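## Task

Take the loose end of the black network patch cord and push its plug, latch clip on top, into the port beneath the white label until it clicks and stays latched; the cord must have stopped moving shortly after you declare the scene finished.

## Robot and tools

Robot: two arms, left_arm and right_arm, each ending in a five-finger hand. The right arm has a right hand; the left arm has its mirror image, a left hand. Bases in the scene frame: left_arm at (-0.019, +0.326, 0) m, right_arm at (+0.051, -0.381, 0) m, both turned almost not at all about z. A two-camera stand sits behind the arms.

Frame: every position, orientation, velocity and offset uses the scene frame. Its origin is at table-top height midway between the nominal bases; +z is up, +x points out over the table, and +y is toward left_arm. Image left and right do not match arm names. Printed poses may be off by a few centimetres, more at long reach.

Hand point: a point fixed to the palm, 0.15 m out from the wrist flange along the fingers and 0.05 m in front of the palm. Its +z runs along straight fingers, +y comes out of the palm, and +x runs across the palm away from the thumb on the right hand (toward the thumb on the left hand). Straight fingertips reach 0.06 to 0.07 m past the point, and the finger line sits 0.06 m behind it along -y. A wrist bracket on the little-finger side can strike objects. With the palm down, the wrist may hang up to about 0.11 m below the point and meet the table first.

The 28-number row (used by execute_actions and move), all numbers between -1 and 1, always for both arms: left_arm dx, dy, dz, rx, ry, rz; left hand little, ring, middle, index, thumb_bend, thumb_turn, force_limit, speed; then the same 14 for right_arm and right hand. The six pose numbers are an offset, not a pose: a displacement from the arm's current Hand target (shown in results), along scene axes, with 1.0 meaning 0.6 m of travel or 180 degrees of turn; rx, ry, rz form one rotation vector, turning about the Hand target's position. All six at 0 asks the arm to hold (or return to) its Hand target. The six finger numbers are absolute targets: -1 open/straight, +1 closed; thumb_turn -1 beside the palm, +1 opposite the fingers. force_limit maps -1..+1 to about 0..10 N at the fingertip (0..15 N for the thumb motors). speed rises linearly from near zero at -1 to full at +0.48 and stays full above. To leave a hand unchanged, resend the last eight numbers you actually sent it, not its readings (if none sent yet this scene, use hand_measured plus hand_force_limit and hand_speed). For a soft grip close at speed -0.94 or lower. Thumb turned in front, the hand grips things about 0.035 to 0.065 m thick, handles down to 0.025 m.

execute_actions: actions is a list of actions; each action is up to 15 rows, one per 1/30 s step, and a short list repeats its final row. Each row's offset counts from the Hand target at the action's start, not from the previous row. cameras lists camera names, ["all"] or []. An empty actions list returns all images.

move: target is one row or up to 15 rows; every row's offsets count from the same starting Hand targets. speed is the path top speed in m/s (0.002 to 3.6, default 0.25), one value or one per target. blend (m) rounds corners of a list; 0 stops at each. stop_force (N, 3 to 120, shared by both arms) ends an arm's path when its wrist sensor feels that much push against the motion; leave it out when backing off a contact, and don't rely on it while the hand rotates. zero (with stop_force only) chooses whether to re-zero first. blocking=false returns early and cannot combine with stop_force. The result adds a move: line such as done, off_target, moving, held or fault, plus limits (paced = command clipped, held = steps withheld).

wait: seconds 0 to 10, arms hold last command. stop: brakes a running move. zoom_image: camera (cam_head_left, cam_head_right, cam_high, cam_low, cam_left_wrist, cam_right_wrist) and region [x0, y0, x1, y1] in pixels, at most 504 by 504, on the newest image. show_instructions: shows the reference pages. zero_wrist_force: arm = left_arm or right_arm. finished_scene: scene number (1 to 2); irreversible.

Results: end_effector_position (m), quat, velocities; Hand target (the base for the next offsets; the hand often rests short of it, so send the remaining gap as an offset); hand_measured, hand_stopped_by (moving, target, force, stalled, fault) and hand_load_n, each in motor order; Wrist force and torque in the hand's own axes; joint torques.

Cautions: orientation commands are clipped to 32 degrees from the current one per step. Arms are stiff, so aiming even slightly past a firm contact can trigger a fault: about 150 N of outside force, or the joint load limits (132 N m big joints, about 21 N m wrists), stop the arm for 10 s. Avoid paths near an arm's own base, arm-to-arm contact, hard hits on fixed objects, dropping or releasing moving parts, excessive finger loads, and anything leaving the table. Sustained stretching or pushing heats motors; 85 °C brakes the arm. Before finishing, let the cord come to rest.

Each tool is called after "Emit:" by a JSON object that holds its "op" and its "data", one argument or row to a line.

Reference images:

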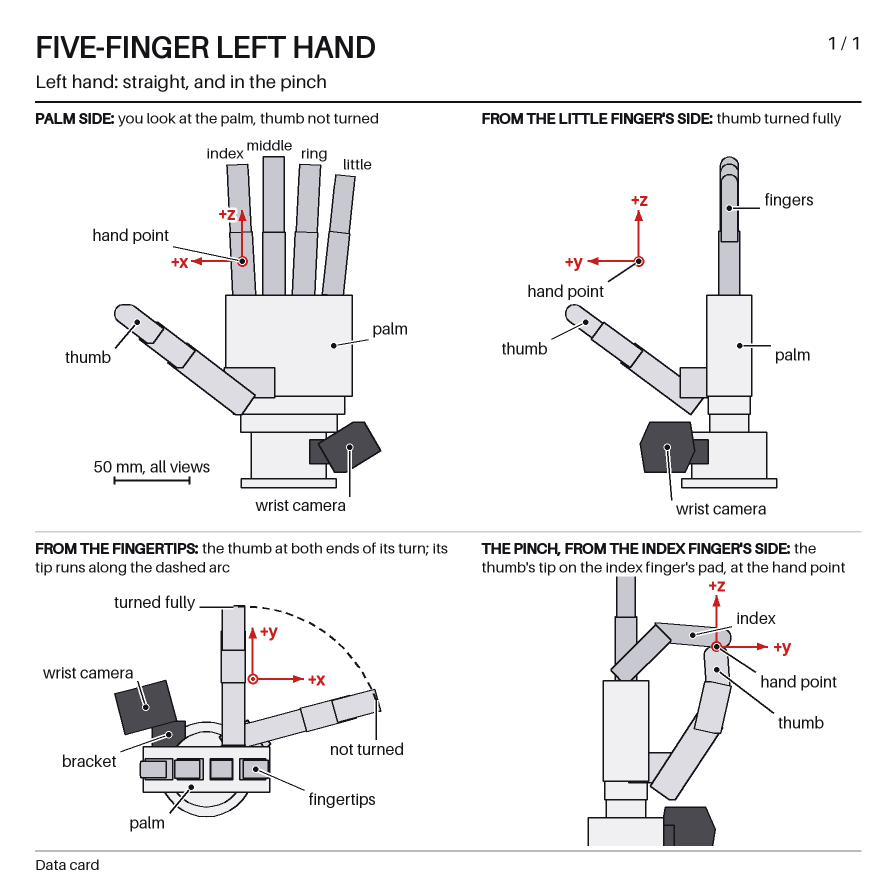

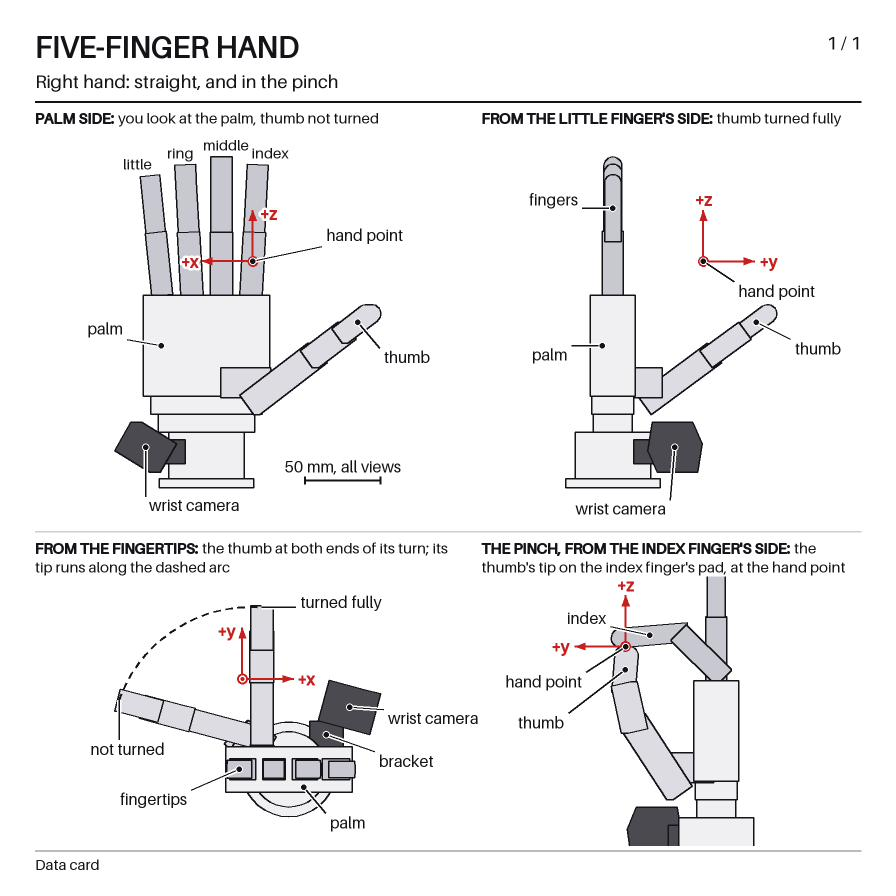

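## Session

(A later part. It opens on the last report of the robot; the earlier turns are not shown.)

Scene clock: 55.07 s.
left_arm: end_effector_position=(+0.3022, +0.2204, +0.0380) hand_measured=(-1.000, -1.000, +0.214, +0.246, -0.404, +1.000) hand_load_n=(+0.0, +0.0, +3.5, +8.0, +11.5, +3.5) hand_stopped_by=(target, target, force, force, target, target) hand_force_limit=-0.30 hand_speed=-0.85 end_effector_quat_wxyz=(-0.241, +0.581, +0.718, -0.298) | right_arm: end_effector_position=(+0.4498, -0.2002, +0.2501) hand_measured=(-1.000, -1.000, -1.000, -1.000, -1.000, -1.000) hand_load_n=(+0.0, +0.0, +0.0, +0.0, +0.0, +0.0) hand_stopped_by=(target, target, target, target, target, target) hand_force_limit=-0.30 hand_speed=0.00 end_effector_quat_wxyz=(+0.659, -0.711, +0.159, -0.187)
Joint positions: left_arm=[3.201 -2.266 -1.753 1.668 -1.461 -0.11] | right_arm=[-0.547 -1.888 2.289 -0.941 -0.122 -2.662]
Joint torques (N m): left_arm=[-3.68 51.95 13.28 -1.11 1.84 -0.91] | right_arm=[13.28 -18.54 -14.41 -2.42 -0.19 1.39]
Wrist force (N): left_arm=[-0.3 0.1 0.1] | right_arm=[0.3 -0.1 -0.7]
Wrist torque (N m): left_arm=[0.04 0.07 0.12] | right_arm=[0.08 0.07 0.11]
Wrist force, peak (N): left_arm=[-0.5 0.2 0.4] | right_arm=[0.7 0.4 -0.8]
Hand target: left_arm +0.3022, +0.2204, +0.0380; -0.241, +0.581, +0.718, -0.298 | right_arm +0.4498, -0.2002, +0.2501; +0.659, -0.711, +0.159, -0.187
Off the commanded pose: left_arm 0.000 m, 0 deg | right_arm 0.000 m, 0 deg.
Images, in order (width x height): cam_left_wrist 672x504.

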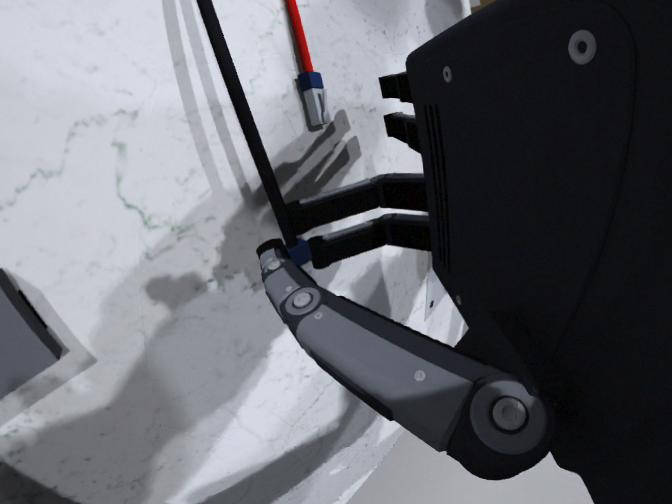

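Emit:
{"op": "move", "data": {
  "target": [
    [-0.0037,-0.034,0.2367,-0.0023,-0.0086,-0.0545,-1,-1,0.7,0.7,-0.40,1,-0.3,-0.85,0.083,-0.2667,0,0,0,0,-1,-1,-1,-1,-1,-1,-0.3,0],
    [0.1297,-0.1673,0.3533,-0.0139,-0.0514,-0.3269,-1,-1,0.7,0.7,-0.40,1,-0.3,-0.85,0.083,-0.2667,0,0,0,0,-1,-1,-1,-1,-1,-1,-0.3,0],
    [0.2963,-0.2673,0.3033,-0.0232,-0.0856,-0.5448,-1,-1,0.7,0.7,-0.40,1,-0.3,-0.85,0.083,-0.2667,0,0,0,0,-1,-1,-1,-1,-1,-1,-0.3,0]
  ],
  "speed": 0.3,
  "blend": [0.03,0.03,0],
  "cameras": ["cam_left_wrist","cam_high","cam_low"]
}}

Scene clock: 59.63 s.
left_arm: end_effector_position=(+0.4799, +0.0600, +0.2200) hand_measured=(-1.000, -1.000, +0.214, +0.246, -0.404, +1.000) hand_load_n=(+0.0, +0.0, +4.0, +8.0, +11.5, +3.5) hand_stopped_by=(target, target, force, force, target, target) hand_force_limit=-0.30 hand_speed=-0.85 end_effector_quat_wxyz=(-0.277, +0.959, +0.047, +0.034) | right_arm: end_effector_position=(+0.4996, -0.3603, +0.2501) hand_measured=(-1.000, -1.000, -1.000, -1.000, -1.000, -1.000) hand_load_n=(+0.0, +0.0, +0.0, +0.0, +0.0, -0.5) hand_stopped_by=(target, target, target, target, target, target) hand_force_limit=-0.30 hand_speed=0.00 end_effector_quat_wxyz=(+0.659, -0.711, +0.159, -0.187)
Joint positions: left_arm=[2.719 -2.245 -1.038 1.498 -2.097 0.989] | right_arm=[-0.805 -1.535 1.959 -0.599 -0.368 -3.035]
Joint torques (N m): left_arm=[8.43 40.62 26.19 -0.73 -2.73 2.03] | right_arm=[-12.34 -10.36 -25.58 1.51 -1.14 -1.51]
Wrist force (N): left_arm=[-0.2 0.2 -0.1] | right_arm=[0.8 -0.1 -0.5]
Wrist torque (N m): left_arm=[0.02 0.07 -0.11] | right_arm=[0.06 0.00 0.23]
Wrist force, peak (N): left_arm=[0.0 1.0 1.0] | right_arm=[1.9 0.1 -1.5]
Hand target: left_arm +0.4799, +0.0600, +0.2200; -0.277, +0.959, +0.047, +0.034 | right_arm +0.4996, -0.3603, +0.2501; +0.659, -0.711, +0.159, -0.187
Off the commanded pose: left_arm 0.000 m, 0 deg | right_arm 0.000 m, 0 deg.
move: done
Images, in order (width x height): cam_high 896x504, cam_low 896x504, cam_left_wrist 672x504.

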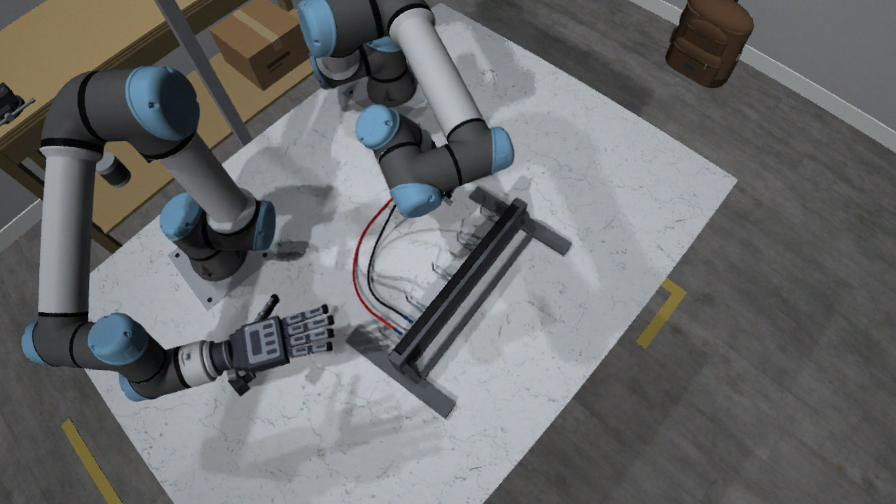

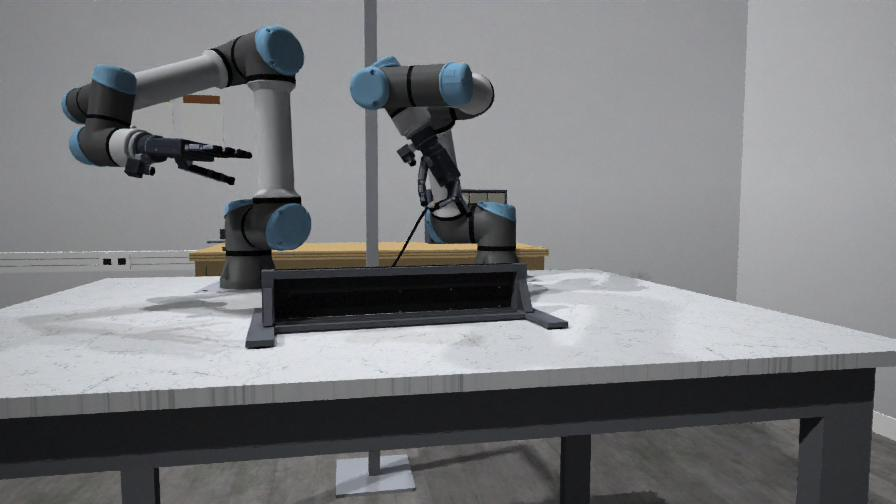

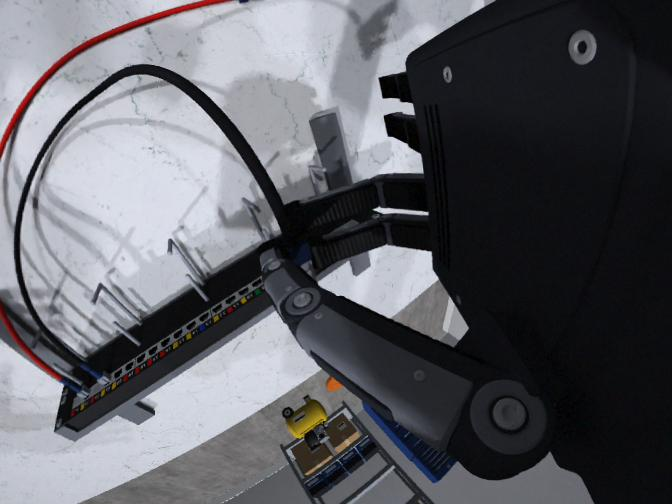

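Emit:
{"op": "zoom_image", "data": {
  "camera": "cam_left_wrist",
  "region": [50, 260, 290, 430]
}}

Emit:
{"op": "zoom_image", "data": {
  "camera": "cam_left_wrist",
  "region": [270, 225, 340, 295]
}}

Scaled by 2.100 from the camera's 672x504 image, which has a finer 960x720 frame.

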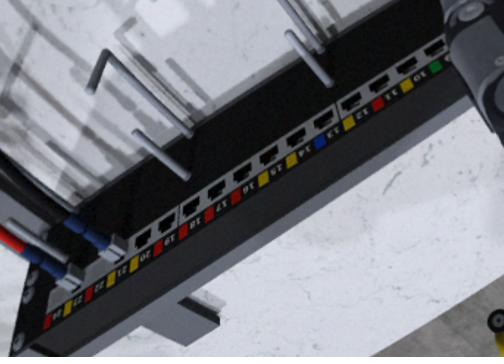

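Scaled by 7.200 from the camera's 672x504 image, which has a finer 960x720 frame.

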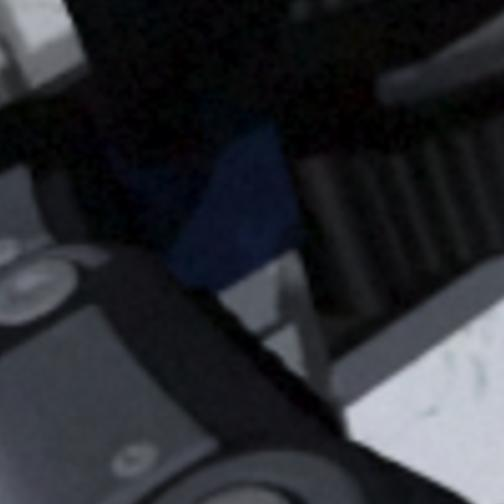

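Emit:
{"op": "move", "data": {
  "target": [
    [0.0043,0.0432,-0.2,0,0,0.0233,-1,-1,0.7,0.7,-0.40,1,-0.3,-0.85,0,0,0,0,0,0,0.9,0.9,0.9,0.9,-1,-1,-0.3,0]
  ],
  "speed": 0.15,
  "cameras": ["cam_left_wrist","cam_head_left","cam_high"]
}}

Emit:
{"op": "zoom_image", "data": {
  "camera": "cam_left_wrist",
  "region": [270, 225, 340, 295]
}}

Emit:
{"op": "zoom_image", "data": {
  "camera": "cam_left_wrist",
  "region": [150, 230, 320, 400]
}}

Scene clock: 63.70 s.
left_arm: end_effector_position=(+0.4825, +0.0859, +0.1001) hand_measured=(-1.000, -1.000, +0.214, +0.246, -0.404, +1.000) hand_load_n=(+0.0, +0.0, +3.5, +8.0, +11.5, +3.5) hand_stopped_by=(target, target, force, force, target, target) hand_force_limit=-0.30 hand_speed=-0.85 end_effector_quat_wxyz=(-0.278, +0.957, +0.082, +0.024) | right_arm: end_effector_position=(+0.4996, -0.3603, +0.2501) hand_measured=(+0.900, +0.900, +0.900, +0.900, -1.000, -1.000) hand_load_n=(+0.0, +0.0, +0.0, +0.0, +0.0, +0.0) hand_stopped_by=(target, target, target, target, target, target) hand_force_limit=-0.30 hand_speed=0.00 end_effector_quat_wxyz=(+0.659, -0.711, +0.159, -0.187)
Joint positions: left_arm=[2.764 -2.314 -1.241 1.754 -2.091 0.957] | right_arm=[-0.805 -1.535 1.959 -0.599 -0.368 -3.035]
Joint torques (N m): left_arm=[8.61 41.21 6.43 -0.84 1.56 -2.02] | right_arm=[-6.7 -11.45 -15.62 -0.39 0.79 -1.63]
Wrist force (N): left_arm=[-0.6 0.2 0.3] | right_arm=[0.2 0.2 -0.2]
Wrist torque (N m): left_arm=[0.01 0.12 0.07] | right_arm=[0.10 0.07 0.20]
Wrist force, peak (N): left_arm=[-0.7 0.5 0.8] | right_arm=[0.8 0.3 -0.5]
Hand target: left_arm +0.4825, +0.0860, +0.1000; -0.278, +0.957, +0.082, +0.024 | right_arm +0.4996, -0.3603, +0.2501; +0.659, -0.711, +0.159, -0.187
Off the commanded pose: left_arm 0.000 m, 0 deg | right_arm 0.000 m, 0 deg.
move: done
Images, in order (width x height): cam_head_left 896x504, cam_high 896x504, cam_left_wrist 672x504.

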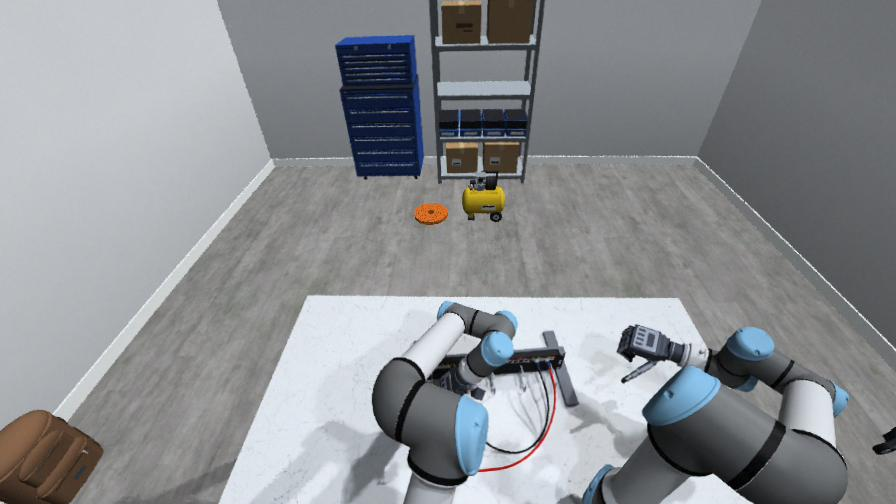

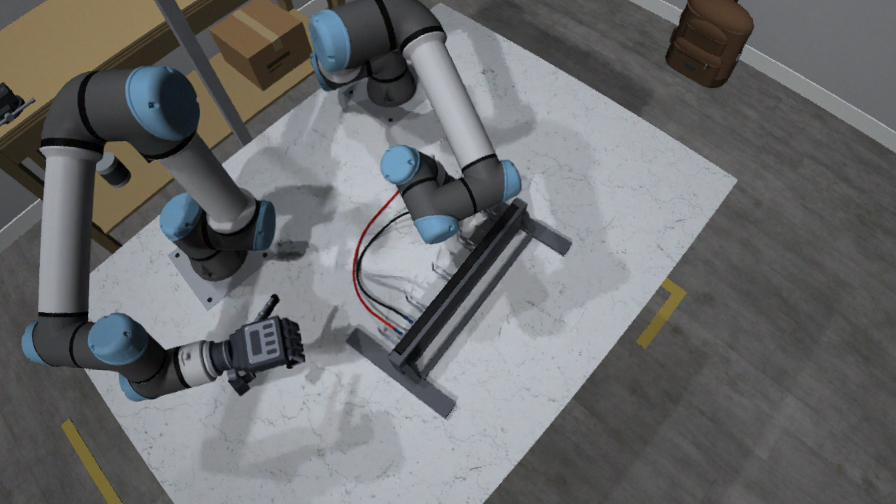

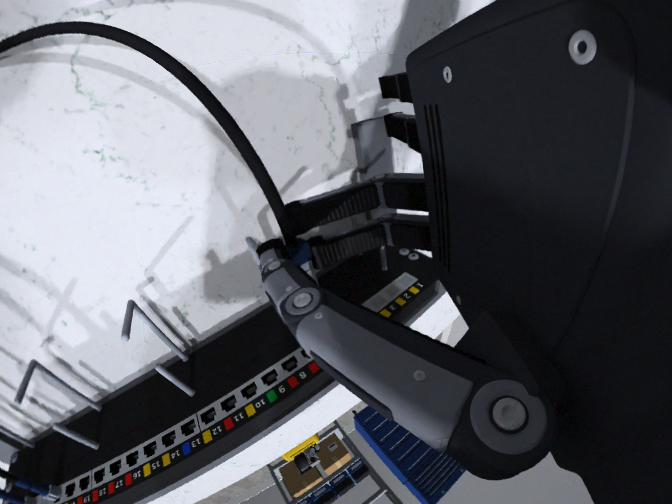

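Scaled by 7.200 from the camera's 672x504 image, which has a finer 960x720 frame.

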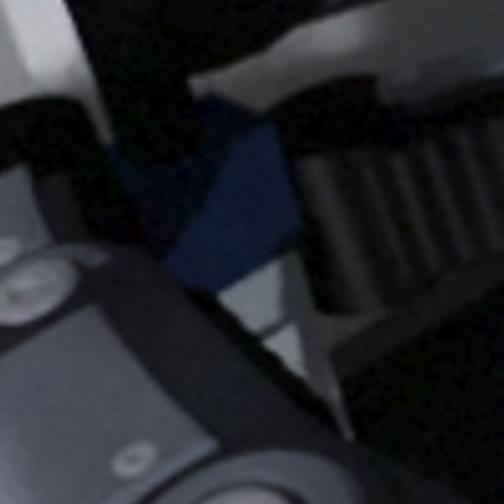

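Scaled by 2.965 from the camera's 672x504 image, which has a finer 960x720 frame.

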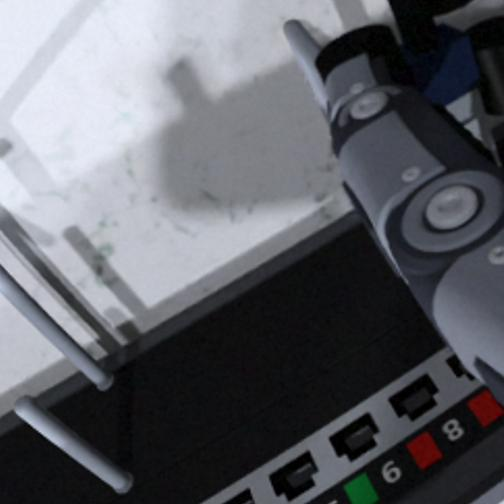

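Emit:
{"op": "move", "data": {
  "target": [
    [0,0,0,0,0,0,-1,-1,0.7,0.7,-0.40,1,-0.3,-0.85,-0.0193,0.4288,-0.1452,-0.089,0,-0.0445,0.9,0.9,0.9,0.9,-1,-1,-0.3,0]
  ],
  "speed": 0.15,
  "stop_force": 15,
  "cameras": ["cam_right_wrist","cam_left_wrist","cam_low"]
}}

Scene clock: 69.07 s.
left_arm: end_effector_position=(+0.4825, +0.0860, +0.1000) hand_measured=(-1.000, -1.000, +0.214, +0.246, -0.404, +1.000) hand_load_n=(+0.0, +0.0, +3.5, +8.0, +11.5, +3.0) hand_stopped_by=(target, target, force, force, target, target) hand_force_limit=-0.30 hand_speed=-0.85 end_effector_quat_wxyz=(-0.278, +0.957, +0.082, +0.024) | right_arm: end_effector_position=(+0.4881, -0.1030, +0.1630) hand_measured=(+0.900, +0.900, +0.900, +0.900, -1.000, -1.000) hand_load_n=(+0.0, +0.0, +0.0, +0.0, +0.0, +0.0) hand_stopped_by=(target, target, target, target, target, target) hand_force_limit=-0.30 hand_speed=0.00 end_effector_quat_wxyz=(-0.539, +0.783, -0.180, +0.252)
Joint positions: left_arm=[2.764 -2.315 -1.241 1.754 -2.091 0.957] | right_arm=[-0.073 -1.533 2.076 -0.006 0.607 -3.81]
Joint torques (N m): left_arm=[9.27 42.83 7.52 -0.94 1.61 -1.14] | right_arm=[13.16 -9.47 -24.75 1.92 0.6 -1.68]
Wrist force (N): left_arm=[-0.6 0.2 0.1] | right_arm=[0.9 0.2 -1.0]
Wrist torque (N m): left_arm=[0.01 0.13 0.06] | right_arm=[0.22 0.04 0.28]
Wrist force, peak (N): left_arm=[-0.8 0.3 0.2] | right_arm=[1.0 0.1 -1.4]
Hand target: left_arm +0.4825, +0.0860, +0.1000; -0.278, +0.957, +0.082, +0.024 | right_arm +0.4881, -0.1030, +0.1630; -0.539, +0.783, -0.180, +0.252
Off the commanded pose: left_arm 0.000 m, 0 deg | right_arm 0.000 m, 0 deg.
move: done
Images, in order (width x height): cam_low 896x504, cam_left_wrist 672x504, cam_right_wrist 672x504.

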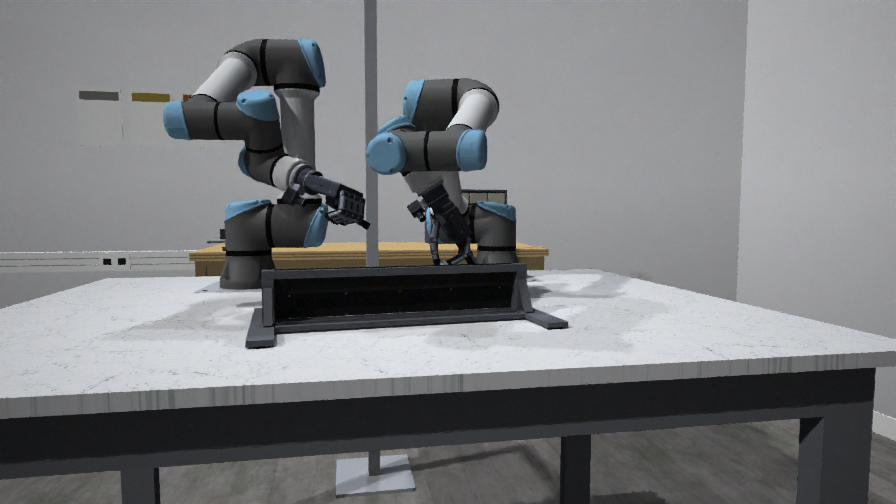

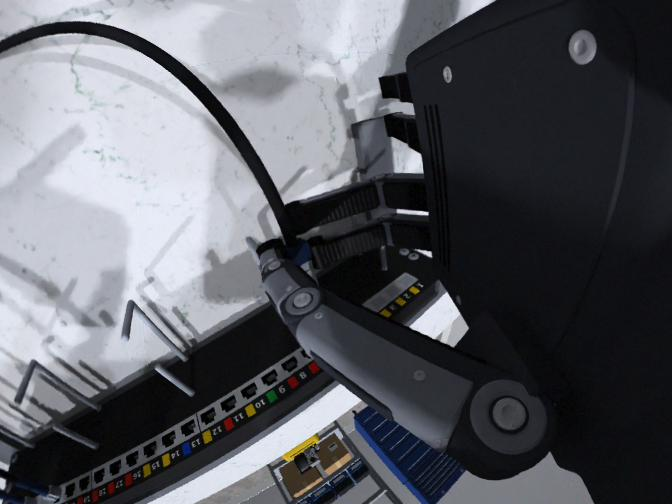

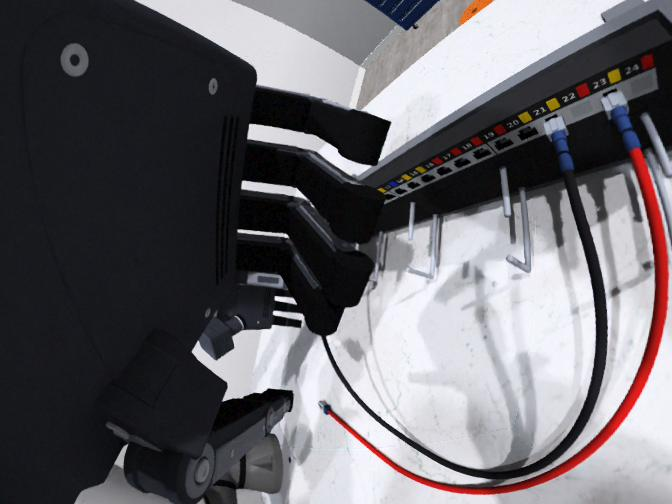

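Emit:
{"op": "move", "data": {
  "target": [
    [0,0,0,0,0,0,-1,-1,0.7,0.7,-0.40,1,-0.3,-0.85,0,-0.05,0,0,0,0,-1,-1,-1,-1,-1,-1,-0.3,0.2]
  ],
  "speed": 0.15,
  "cameras": ["cam_right_wrist"]
}}

Scene clock: 70.27 s.
left_arm: end_effector_position=(+0.4825, +0.0860, +0.1000) hand_measured=(-1.000, -1.000, +0.214, +0.246, -0.404, +1.000) hand_load_n=(+0.0, +0.0, +3.5, +8.0, +11.5, +3.5) hand_stopped_by=(target, target, force, force, target, target) hand_force_limit=-0.30 hand_speed=-0.85 end_effector_quat_wxyz=(-0.278, +0.957, +0.082, +0.024) | right_arm: end_effector_position=(+0.4881, -0.1329, +0.1630) hand_measured=(-1.000, -1.000, -1.000, -1.000, -1.000, -1.000) hand_load_n=(+0.5, +0.0, +0.0, -0.5, +0.0, +0.0) hand_stopped_by=(target, target, target, target, target, target) hand_force_limit=-0.30 hand_speed=0.20 end_effector_quat_wxyz=(-0.539, +0.783, -0.180, +0.252)
Joint positions: left_arm=[2.764 -2.315 -1.241 1.754 -2.091 0.957] | right_arm=[-0.173 -1.528 2.085 0.066 0.524 -3.911]
Joint torques (N m): left_arm=[8.7 43.32 7.94 -0.99 1.43 -1.17] | right_arm=[-12.14 -9.4 -24.12 2.22 -2.21 -1.79]
Wrist force (N): left_arm=[-0.6 0.3 0.1] | right_arm=[0.7 0.2 -0.9]
Wrist torque (N m): left_arm=[0.04 0.11 0.06] | right_arm=[0.18 0.04 0.27]
Wrist force, peak (N): left_arm=[-0.8 0.2 0.3] | right_arm=[1.0 0.1 -1.4]
Hand target: left_arm +0.4825, +0.0860, +0.1000; -0.278, +0.957, +0.082, +0.024 | right_arm +0.4881, -0.1330, +0.1630; -0.539, +0.783, -0.180, +0.252
Off the commanded pose: left_arm 0.000 m, 0 deg | right_arm 0.000 m, 0 deg.
move: done
Images, in order (width x height): cam_right_wrist 672x504.

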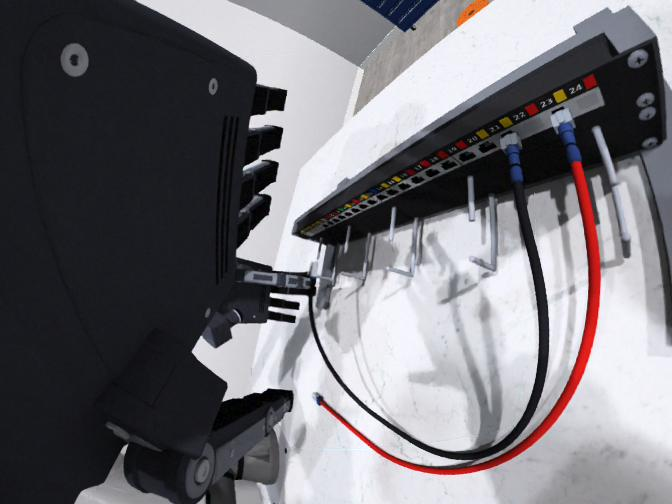

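Emit:
{"op": "zoom_image", "data": {
  "camera": "cam_right_wrist",
  "region": [290, 255, 340, 305]
}}

Emit:
{"op": "zoom_image", "data": {
  "camera": "cam_right_wrist",
  "region": [290, 150, 460, 300]
}}

Scaled by 10.080 from the camera's 672x504 image, which has a finer 960x720 frame.

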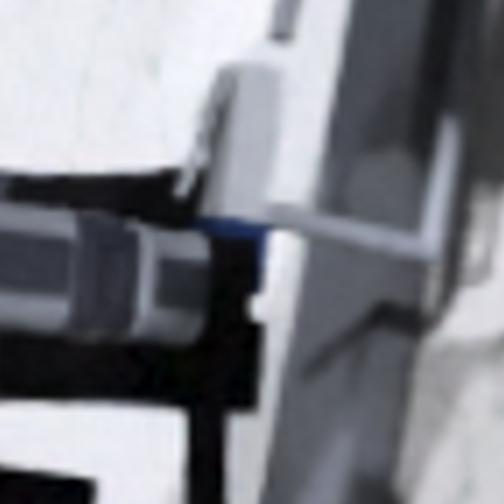

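Scaled by 2.965 from the camera's 672x504 image, which has a finer 960x720 frame.

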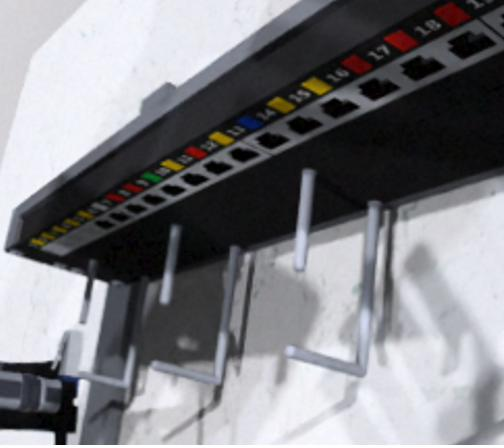

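Emit:
{"op": "zoom_image", "data": {
  "camera": "cam_left_wrist",
  "region": [180, 370, 240, 430]
}}

Emit:
{"op": "move", "data": {
  "target": [
    [0.0078,-0.0494,0,0,0,0,-1,-1,0.7,0.7,-0.40,1,-0.3,-0.85,0,0,0,0,0,0,-1,-1,-1,-1,-1,-1,-0.3,0.2]
  ],
  "speed": 0.08,
  "cameras": ["cam_left_wrist"]
}}

Emit:
{"op": "zoom_image", "data": {
  "camera": "cam_left_wrist",
  "region": [180, 370, 240, 430]
}}

This scene's latest camera images include none from cam_left_wrist. They are from: cam_right_wrist. cam_left_wrist's image comes with the result of a call that names it in "cameras".

Scene clock: 71.97 s.
left_arm: end_effector_position=(+0.4872, +0.0564, +0.1000) hand_measured=(-1.000, -1.000, +0.214, +0.246, -0.404, +1.000) hand_load_n=(+0.0, +0.0, +3.5, +8.0, +11.5, +3.5) hand_stopped_by=(target, target, force, force, target, target) hand_force_limit=-0.30 hand_speed=-0.85 end_effector_quat_wxyz=(-0.278, +0.957, +0.082, +0.024) | right_arm: end_effector_position=(+0.4881, -0.1330, +0.1630) hand_measured=(-1.000, -1.000, -1.000, -1.000, -1.000, -1.000) hand_load_n=(+0.0, +0.0, +0.0, +0.0, +0.0, -0.5) hand_stopped_by=(target, target, target, target, target, target) hand_force_limit=-0.30 hand_speed=0.20 end_effector_quat_wxyz=(-0.539, +0.783, -0.180, +0.252)
Joint positions: left_arm=[2.718 -2.367 -1.153 1.693 -2.08 0.906] | right_arm=[-0.173 -1.528 2.085 0.067 0.524 -3.912]
Joint torques (N m): left_arm=[-12.38 43.35 24.1 -4.54 1.71 -1.92] | right_arm=[-12.7 -8.7 -24.57 2.67 -2.41 -1.61]
Wrist force (N): left_arm=[-0.4 0.1 0.0] | right_arm=[1.0 0.0 -1.1]
Wrist torque (N m): left_arm=[0.00 0.12 0.06] | right_arm=[0.18 0.01 0.27]
Wrist force, peak (N): left_arm=[-0.4 -0.3 0.7] | right_arm=[1.2 0.4 -1.0]
Hand target: left_arm +0.4872, +0.0563, +0.1000; -0.278, +0.957, +0.082, +0.024 | right_arm +0.4881, -0.1330, +0.1630; -0.539, +0.783, -0.180, +0.252
Off the commanded pose: left_arm 0.000 m, 0 deg | right_arm 0.000 m, 0 deg.
move: done
Images, in order (width x height): cam_left_wrist 672x504.

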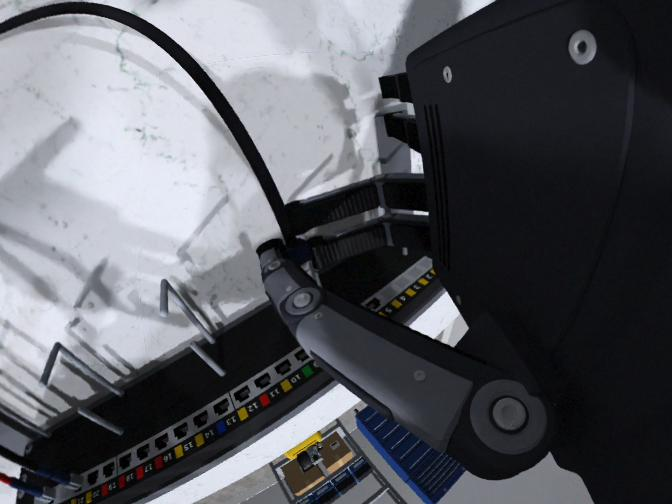

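Scaled by 8.400 from the camera's 672x504 image, which has a finer 960x720 frame.

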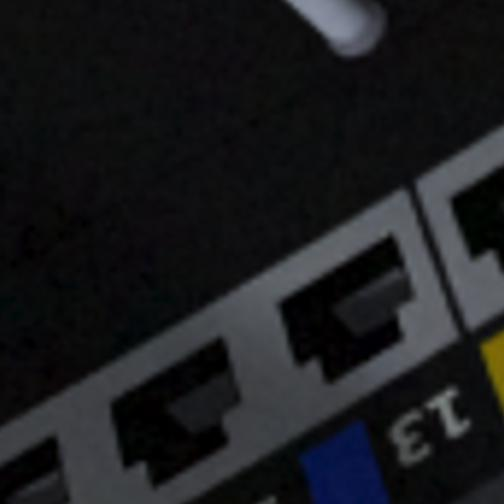

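Emit:
{"op": "move", "data": {
  "target": [
    [-0.0078,0.0494,0,0,0,0,-1,-1,0.7,0.7,-0.40,1,-0.3,-0.85,0,0,0,0,0,0,-1,-1,-1,-1,-1,-1,-0.3,0.2]
  ],
  "speed": 0.08,
  "cameras": ["cam_left_wrist"]
}}

Emit:
{"op": "zoom_image", "data": {
  "camera": "cam_left_wrist",
  "region": [180, 370, 240, 430]
}}

Scene clock: 73.07 s.
left_arm: end_effector_position=(+0.4825, +0.0858, +0.1000) hand_measured=(-1.000, -1.000, +0.214, +0.246, -0.404, +1.000) hand_load_n=(+0.0, -0.5, +3.5, +8.0, +11.5, +3.5) hand_stopped_by=(target, target, force, force, target, target) hand_force_limit=-0.30 hand_speed=-0.85 end_effector_quat_wxyz=(-0.278, +0.957, +0.082, +0.024) | right_arm: end_effector_position=(+0.4881, -0.1330, +0.1630) hand_measured=(-1.000, -1.000, -1.000, -1.000, -1.000, -1.000) hand_load_n=(+0.0, +0.0, +0.0, +0.0, +0.0, +0.0) hand_stopped_by=(target, target, target, target, target, target) hand_force_limit=-0.30 hand_speed=0.20 end_effector_quat_wxyz=(-0.539, +0.783, -0.180, +0.252)
Joint positions: left_arm=[2.763 -2.315 -1.241 1.754 -2.091 0.956] | right_arm=[-0.173 -1.528 2.085 0.067 0.524 -3.912]
Joint torques (N m): left_arm=[10.34 61.52 7.42 -0.9 -2.69 2.3] | right_arm=[-12.21 -9.36 -24.08 2.4 -2.28 -1.69]
Wrist force (N): left_arm=[-0.7 0.1 0.2] | right_arm=[0.9 0.3 -0.7]
Wrist torque (N m): left_arm=[-0.01 0.13 -0.14] | right_arm=[0.19 0.02 0.28]
Wrist force, peak (N): left_arm=[-0.7 0.1 0.3] | right_arm=[1.1 0.0 -1.1]
Hand target: left_arm +0.4825, +0.0860, +0.1000; -0.278, +0.957, +0.082, +0.024 | right_arm +0.4881, -0.1330, +0.1630; -0.539, +0.783, -0.180, +0.252
Off the commanded pose: left_arm 0.000 m, 0 deg | right_arm 0.000 m, 0 deg.
move: done
Images, in order (width x height): cam_left_wrist 672x504.

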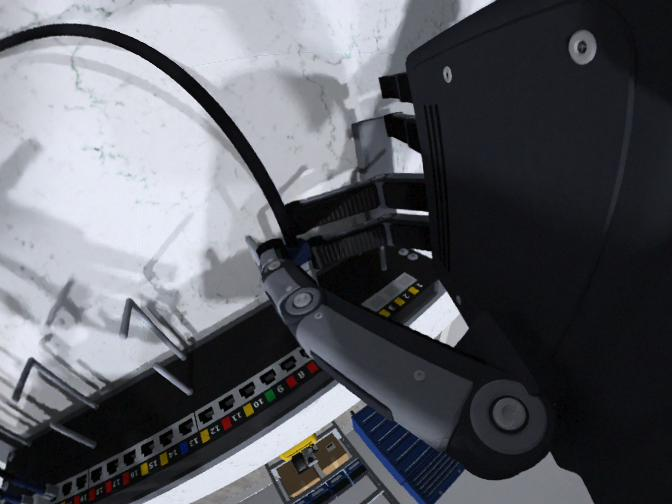

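Scaled by 8.400 from the camera's 672x504 image, which has a finer 960x720 frame.

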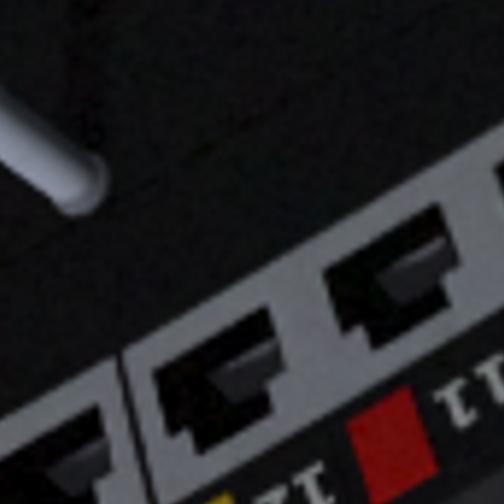

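Emit:
{"op": "move", "data": {
  "target": [
    [0,0,0,0,0,0.0044,-1,-1,0.7,0.7,-0.40,1,-0.3,-0.85,0,0,0,0,0,0,-1,-1,-1,-1,-1,-1,-0.3,0.2]
  ],
  "speed": 0.08,
  "cameras": ["cam_left_wrist"]
}}

Emit:
{"op": "zoom_image", "data": {
  "camera": "cam_left_wrist",
  "region": [190, 345, 250, 405]
}}

Emit:
{"op": "zoom_image", "data": {
  "camera": "cam_left_wrist",
  "region": [250, 330, 310, 390]
}}

Emit:
{"op": "zoom_image", "data": {
  "camera": "cam_left_wrist",
  "region": [370, 235, 450, 315]
}}

Emit:
{"op": "move", "data": {
  "target": [
    [0.0246,0.0043,0,0,0,0,-1,-1,0.7,0.7,-0.40,1,-0.3,-0.85,0,0,0,0,0,0,-1,-1,-1,-1,-1,-1,-0.3,0.2]
  ],
  "speed": 0.03,
  "stop_force": 5,
  "cameras": ["cam_left_wrist","cam_right_wrist"]
}}

Emit:
{"op": "zoom_image", "data": {
  "camera": "cam_left_wrist",
  "region": [190, 345, 250, 405]
}}

Emit:
{"op": "zoom_image", "data": {
  "camera": "cam_left_wrist",
  "region": [250, 330, 310, 390]
}}

Emit:
{"op": "zoom_image", "data": {
  "camera": "cam_left_wrist",
  "region": [370, 235, 450, 315]
}}

Scene clock: 74.70 s.
left_arm: end_effector_position=(+0.4825, +0.0860, +0.1000) hand_measured=(-1.000, -1.000, +0.214, +0.246, -0.404, +1.000) hand_load_n=(+0.0, +0.0, +3.5, +8.0, +11.5, +3.5) hand_stopped_by=(target, target, force, force, target, target) hand_force_limit=-0.30 hand_speed=-0.85 end_effector_quat_wxyz=(-0.278, +0.956, +0.088, +0.022) | right_arm: end_effector_position=(+0.4881, -0.1330, +0.1630) hand_measured=(-1.000, -1.000, -1.000, -1.000, -1.000, -1.000) hand_load_n=(+0.0, +0.0, +0.0, +0.0, +0.0, +0.0) hand_stopped_by=(target, target, target, target, target, target) hand_force_limit=-0.30 hand_speed=0.20 end_effector_quat_wxyz=(-0.539, +0.783, -0.180, +0.252)
Joint positions: left_arm=[2.764 -2.318 -1.237 1.746 -2.088 0.941] | right_arm=[-0.173 -1.528 2.085 0.067 0.524 -3.912]
Joint torques (N m): left_arm=[-6.26 41.23 23.98 -4.86 1.49 -1.8] | right_arm=[-13.13 -8.43 -24.66 2.38 -2.28 -1.61]
Wrist force (N): left_arm=[-0.6 0.1 0.0] | right_arm=[0.8 0.3 -1.1]
Wrist torque (N m): left_arm=[0.00 0.12 0.06] | right_arm=[0.22 0.05 0.27]
Wrist force, peak (N): left_arm=[-0.7 0.3 0.2] | right_arm=[0.8 0.3 -1.2]
Hand target: left_arm +0.4825, +0.0860, +0.1000; -0.278, +0.956, +0.088, +0.022 | right_arm +0.4881, -0.1330, +0.1630; -0.539, +0.783, -0.180, +0.252
Off the commanded pose: left_arm 0.000 m, 0 deg | right_arm 0.000 m, 0 deg.
move: done
Images, in order (width x height): cam_left_wrist 672x504.

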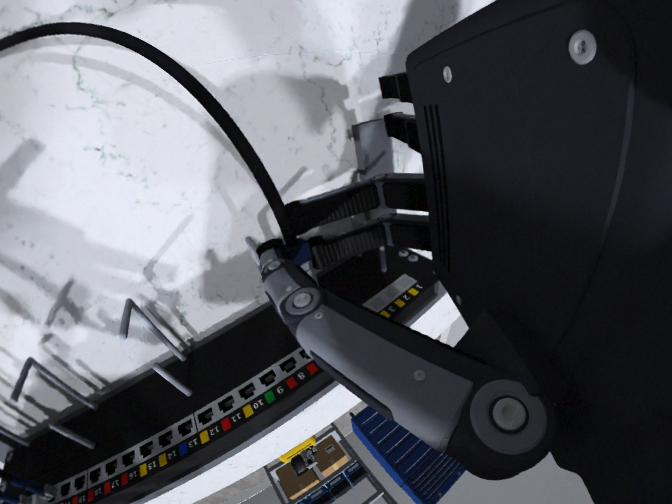

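Scaled by 8.400 from the camera's 672x504 image, which has a finer 960x720 frame.

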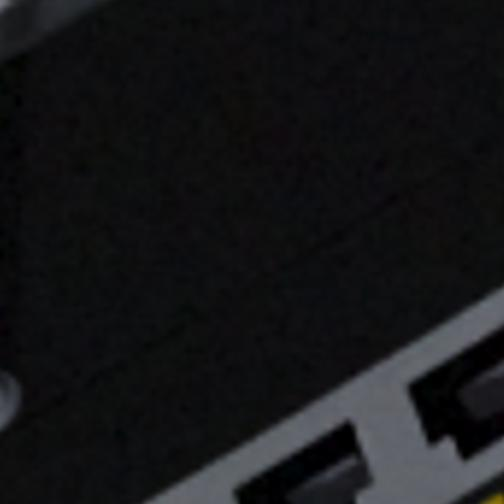

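Scaled by 8.400 from the camera's 672x504 image, which has a finer 960x720 frame.

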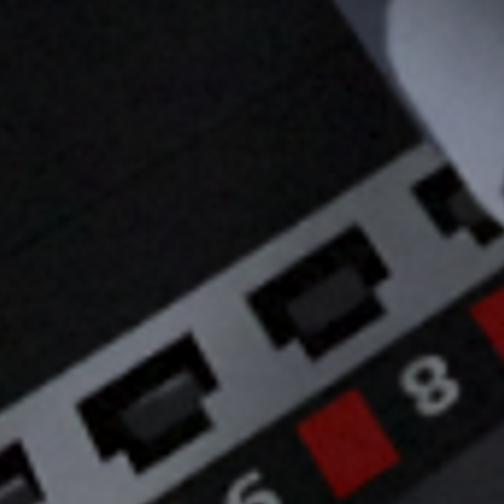

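Scaled by 6.300 from the camera's 672x504 image, which has a finer 960x720 frame.

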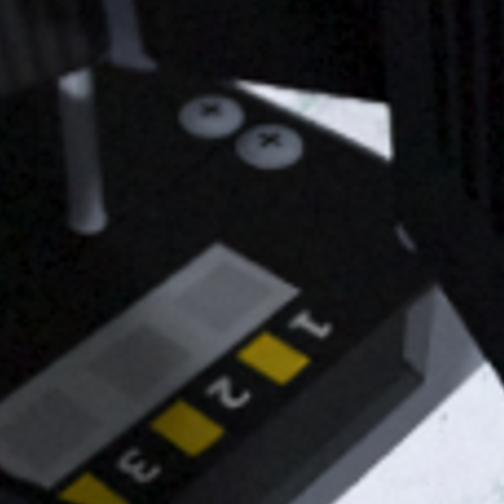

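Scene clock: 76.27 s.
left_arm: end_effector_position=(+0.4973, +0.0885, +0.1000) hand_measured=(-1.000, -1.000, +0.214, +0.246, -0.404, +1.000) hand_load_n=(+0.0, +0.0, +3.5, +8.0, +11.5, +3.5) hand_stopped_by=(target, target, force, force, target, target) hand_force_limit=-0.30 hand_speed=-0.85 end_effector_quat_wxyz=(-0.278, +0.956, +0.088, +0.022) | right_arm: end_effector_position=(+0.4881, -0.1330, +0.1630) hand_measured=(-1.000, -1.000, -1.000, -1.000, -1.000, -1.000) hand_load_n=(+0.0, +0.0, +0.0, +0.0, +0.0, -0.5) hand_stopped_by=(target, target, target, target, target, target) hand_force_limit=-0.30 hand_speed=0.20 end_effector_quat_wxyz=(-0.539, +0.783, -0.180, +0.252)
Joint positions: left_arm=[2.778 -2.343 -1.19 1.731 -2.091 0.957] | right_arm=[-0.173 -1.528 2.085 0.067 0.524 -3.912]
Joint torques (N m): left_arm=[9.26 41.84 23.54 -4.83 -2.83 2.02] | right_arm=[-13.37 -8.17 -24.49 2.28 -2.36 -1.77]
Wrist force (N): left_arm=[-0.4 0.1 0.2] | right_arm=[0.7 0.3 -0.9]
Wrist torque (N m): left_arm=[-0.01 0.11 -0.13] | right_arm=[0.20 0.06 0.27]
Wrist force, peak (N): left_arm=[-0.7 0.3 0.1] | right_arm=[1.1 0.5 -1.1]
Hand target: left_arm +0.4973, +0.0885, +0.1000; -0.278, +0.956, +0.088, +0.022 | right_arm +0.4881, -0.1330, +0.1630; -0.539, +0.783, -0.180, +0.252
Off the commanded pose: left_arm 0.000 m, 0 deg | right_arm 0.000 m, 0 deg.
move: done
Images, in order (width x height): cam_left_wrist 672x504, cam_right_wrist 672x504.

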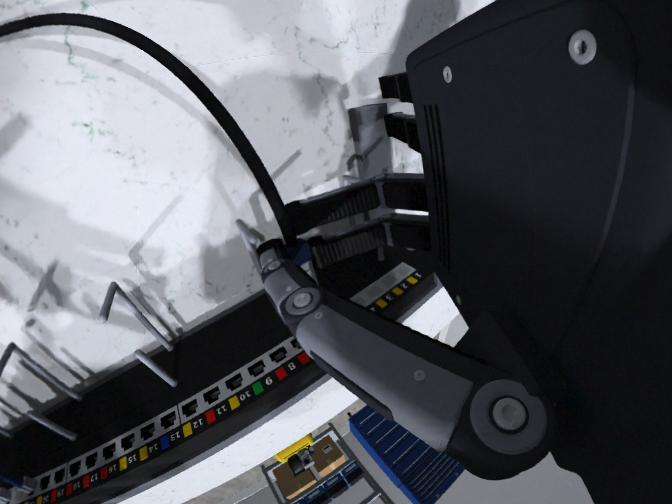

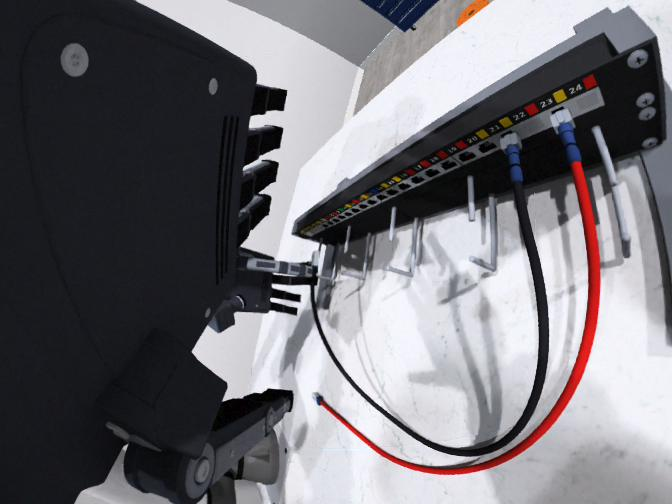

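Scaled by 8.400 from the camera's 672x504 image, which has a finer 960x720 frame.

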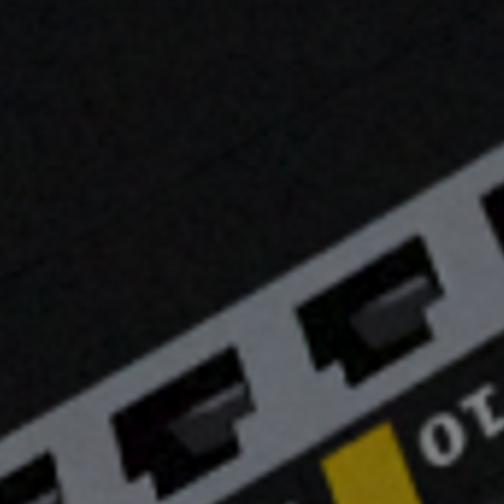

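Scaled by 8.400 from the camera's 672x504 image, which has a finer 960x720 frame.

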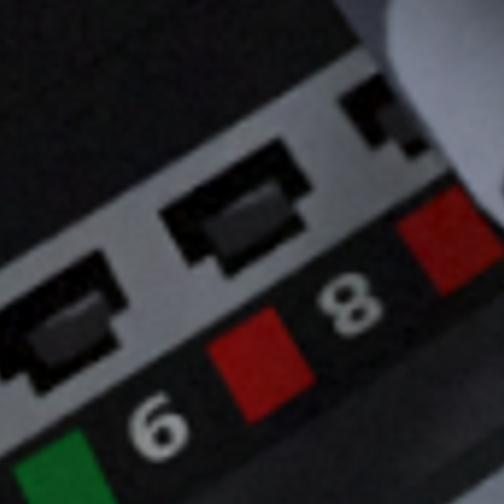

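Scaled by 6.300 from the camera's 672x504 image, which has a finer 960x720 frame.

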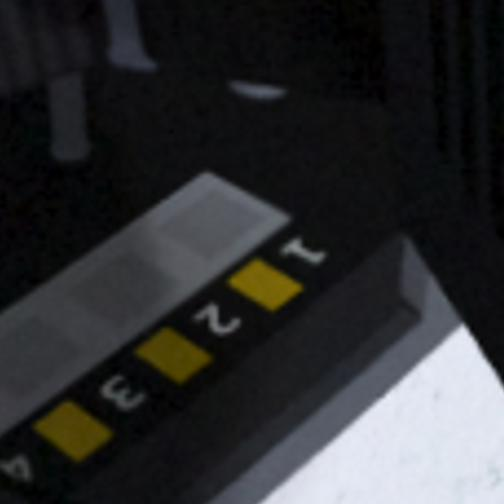

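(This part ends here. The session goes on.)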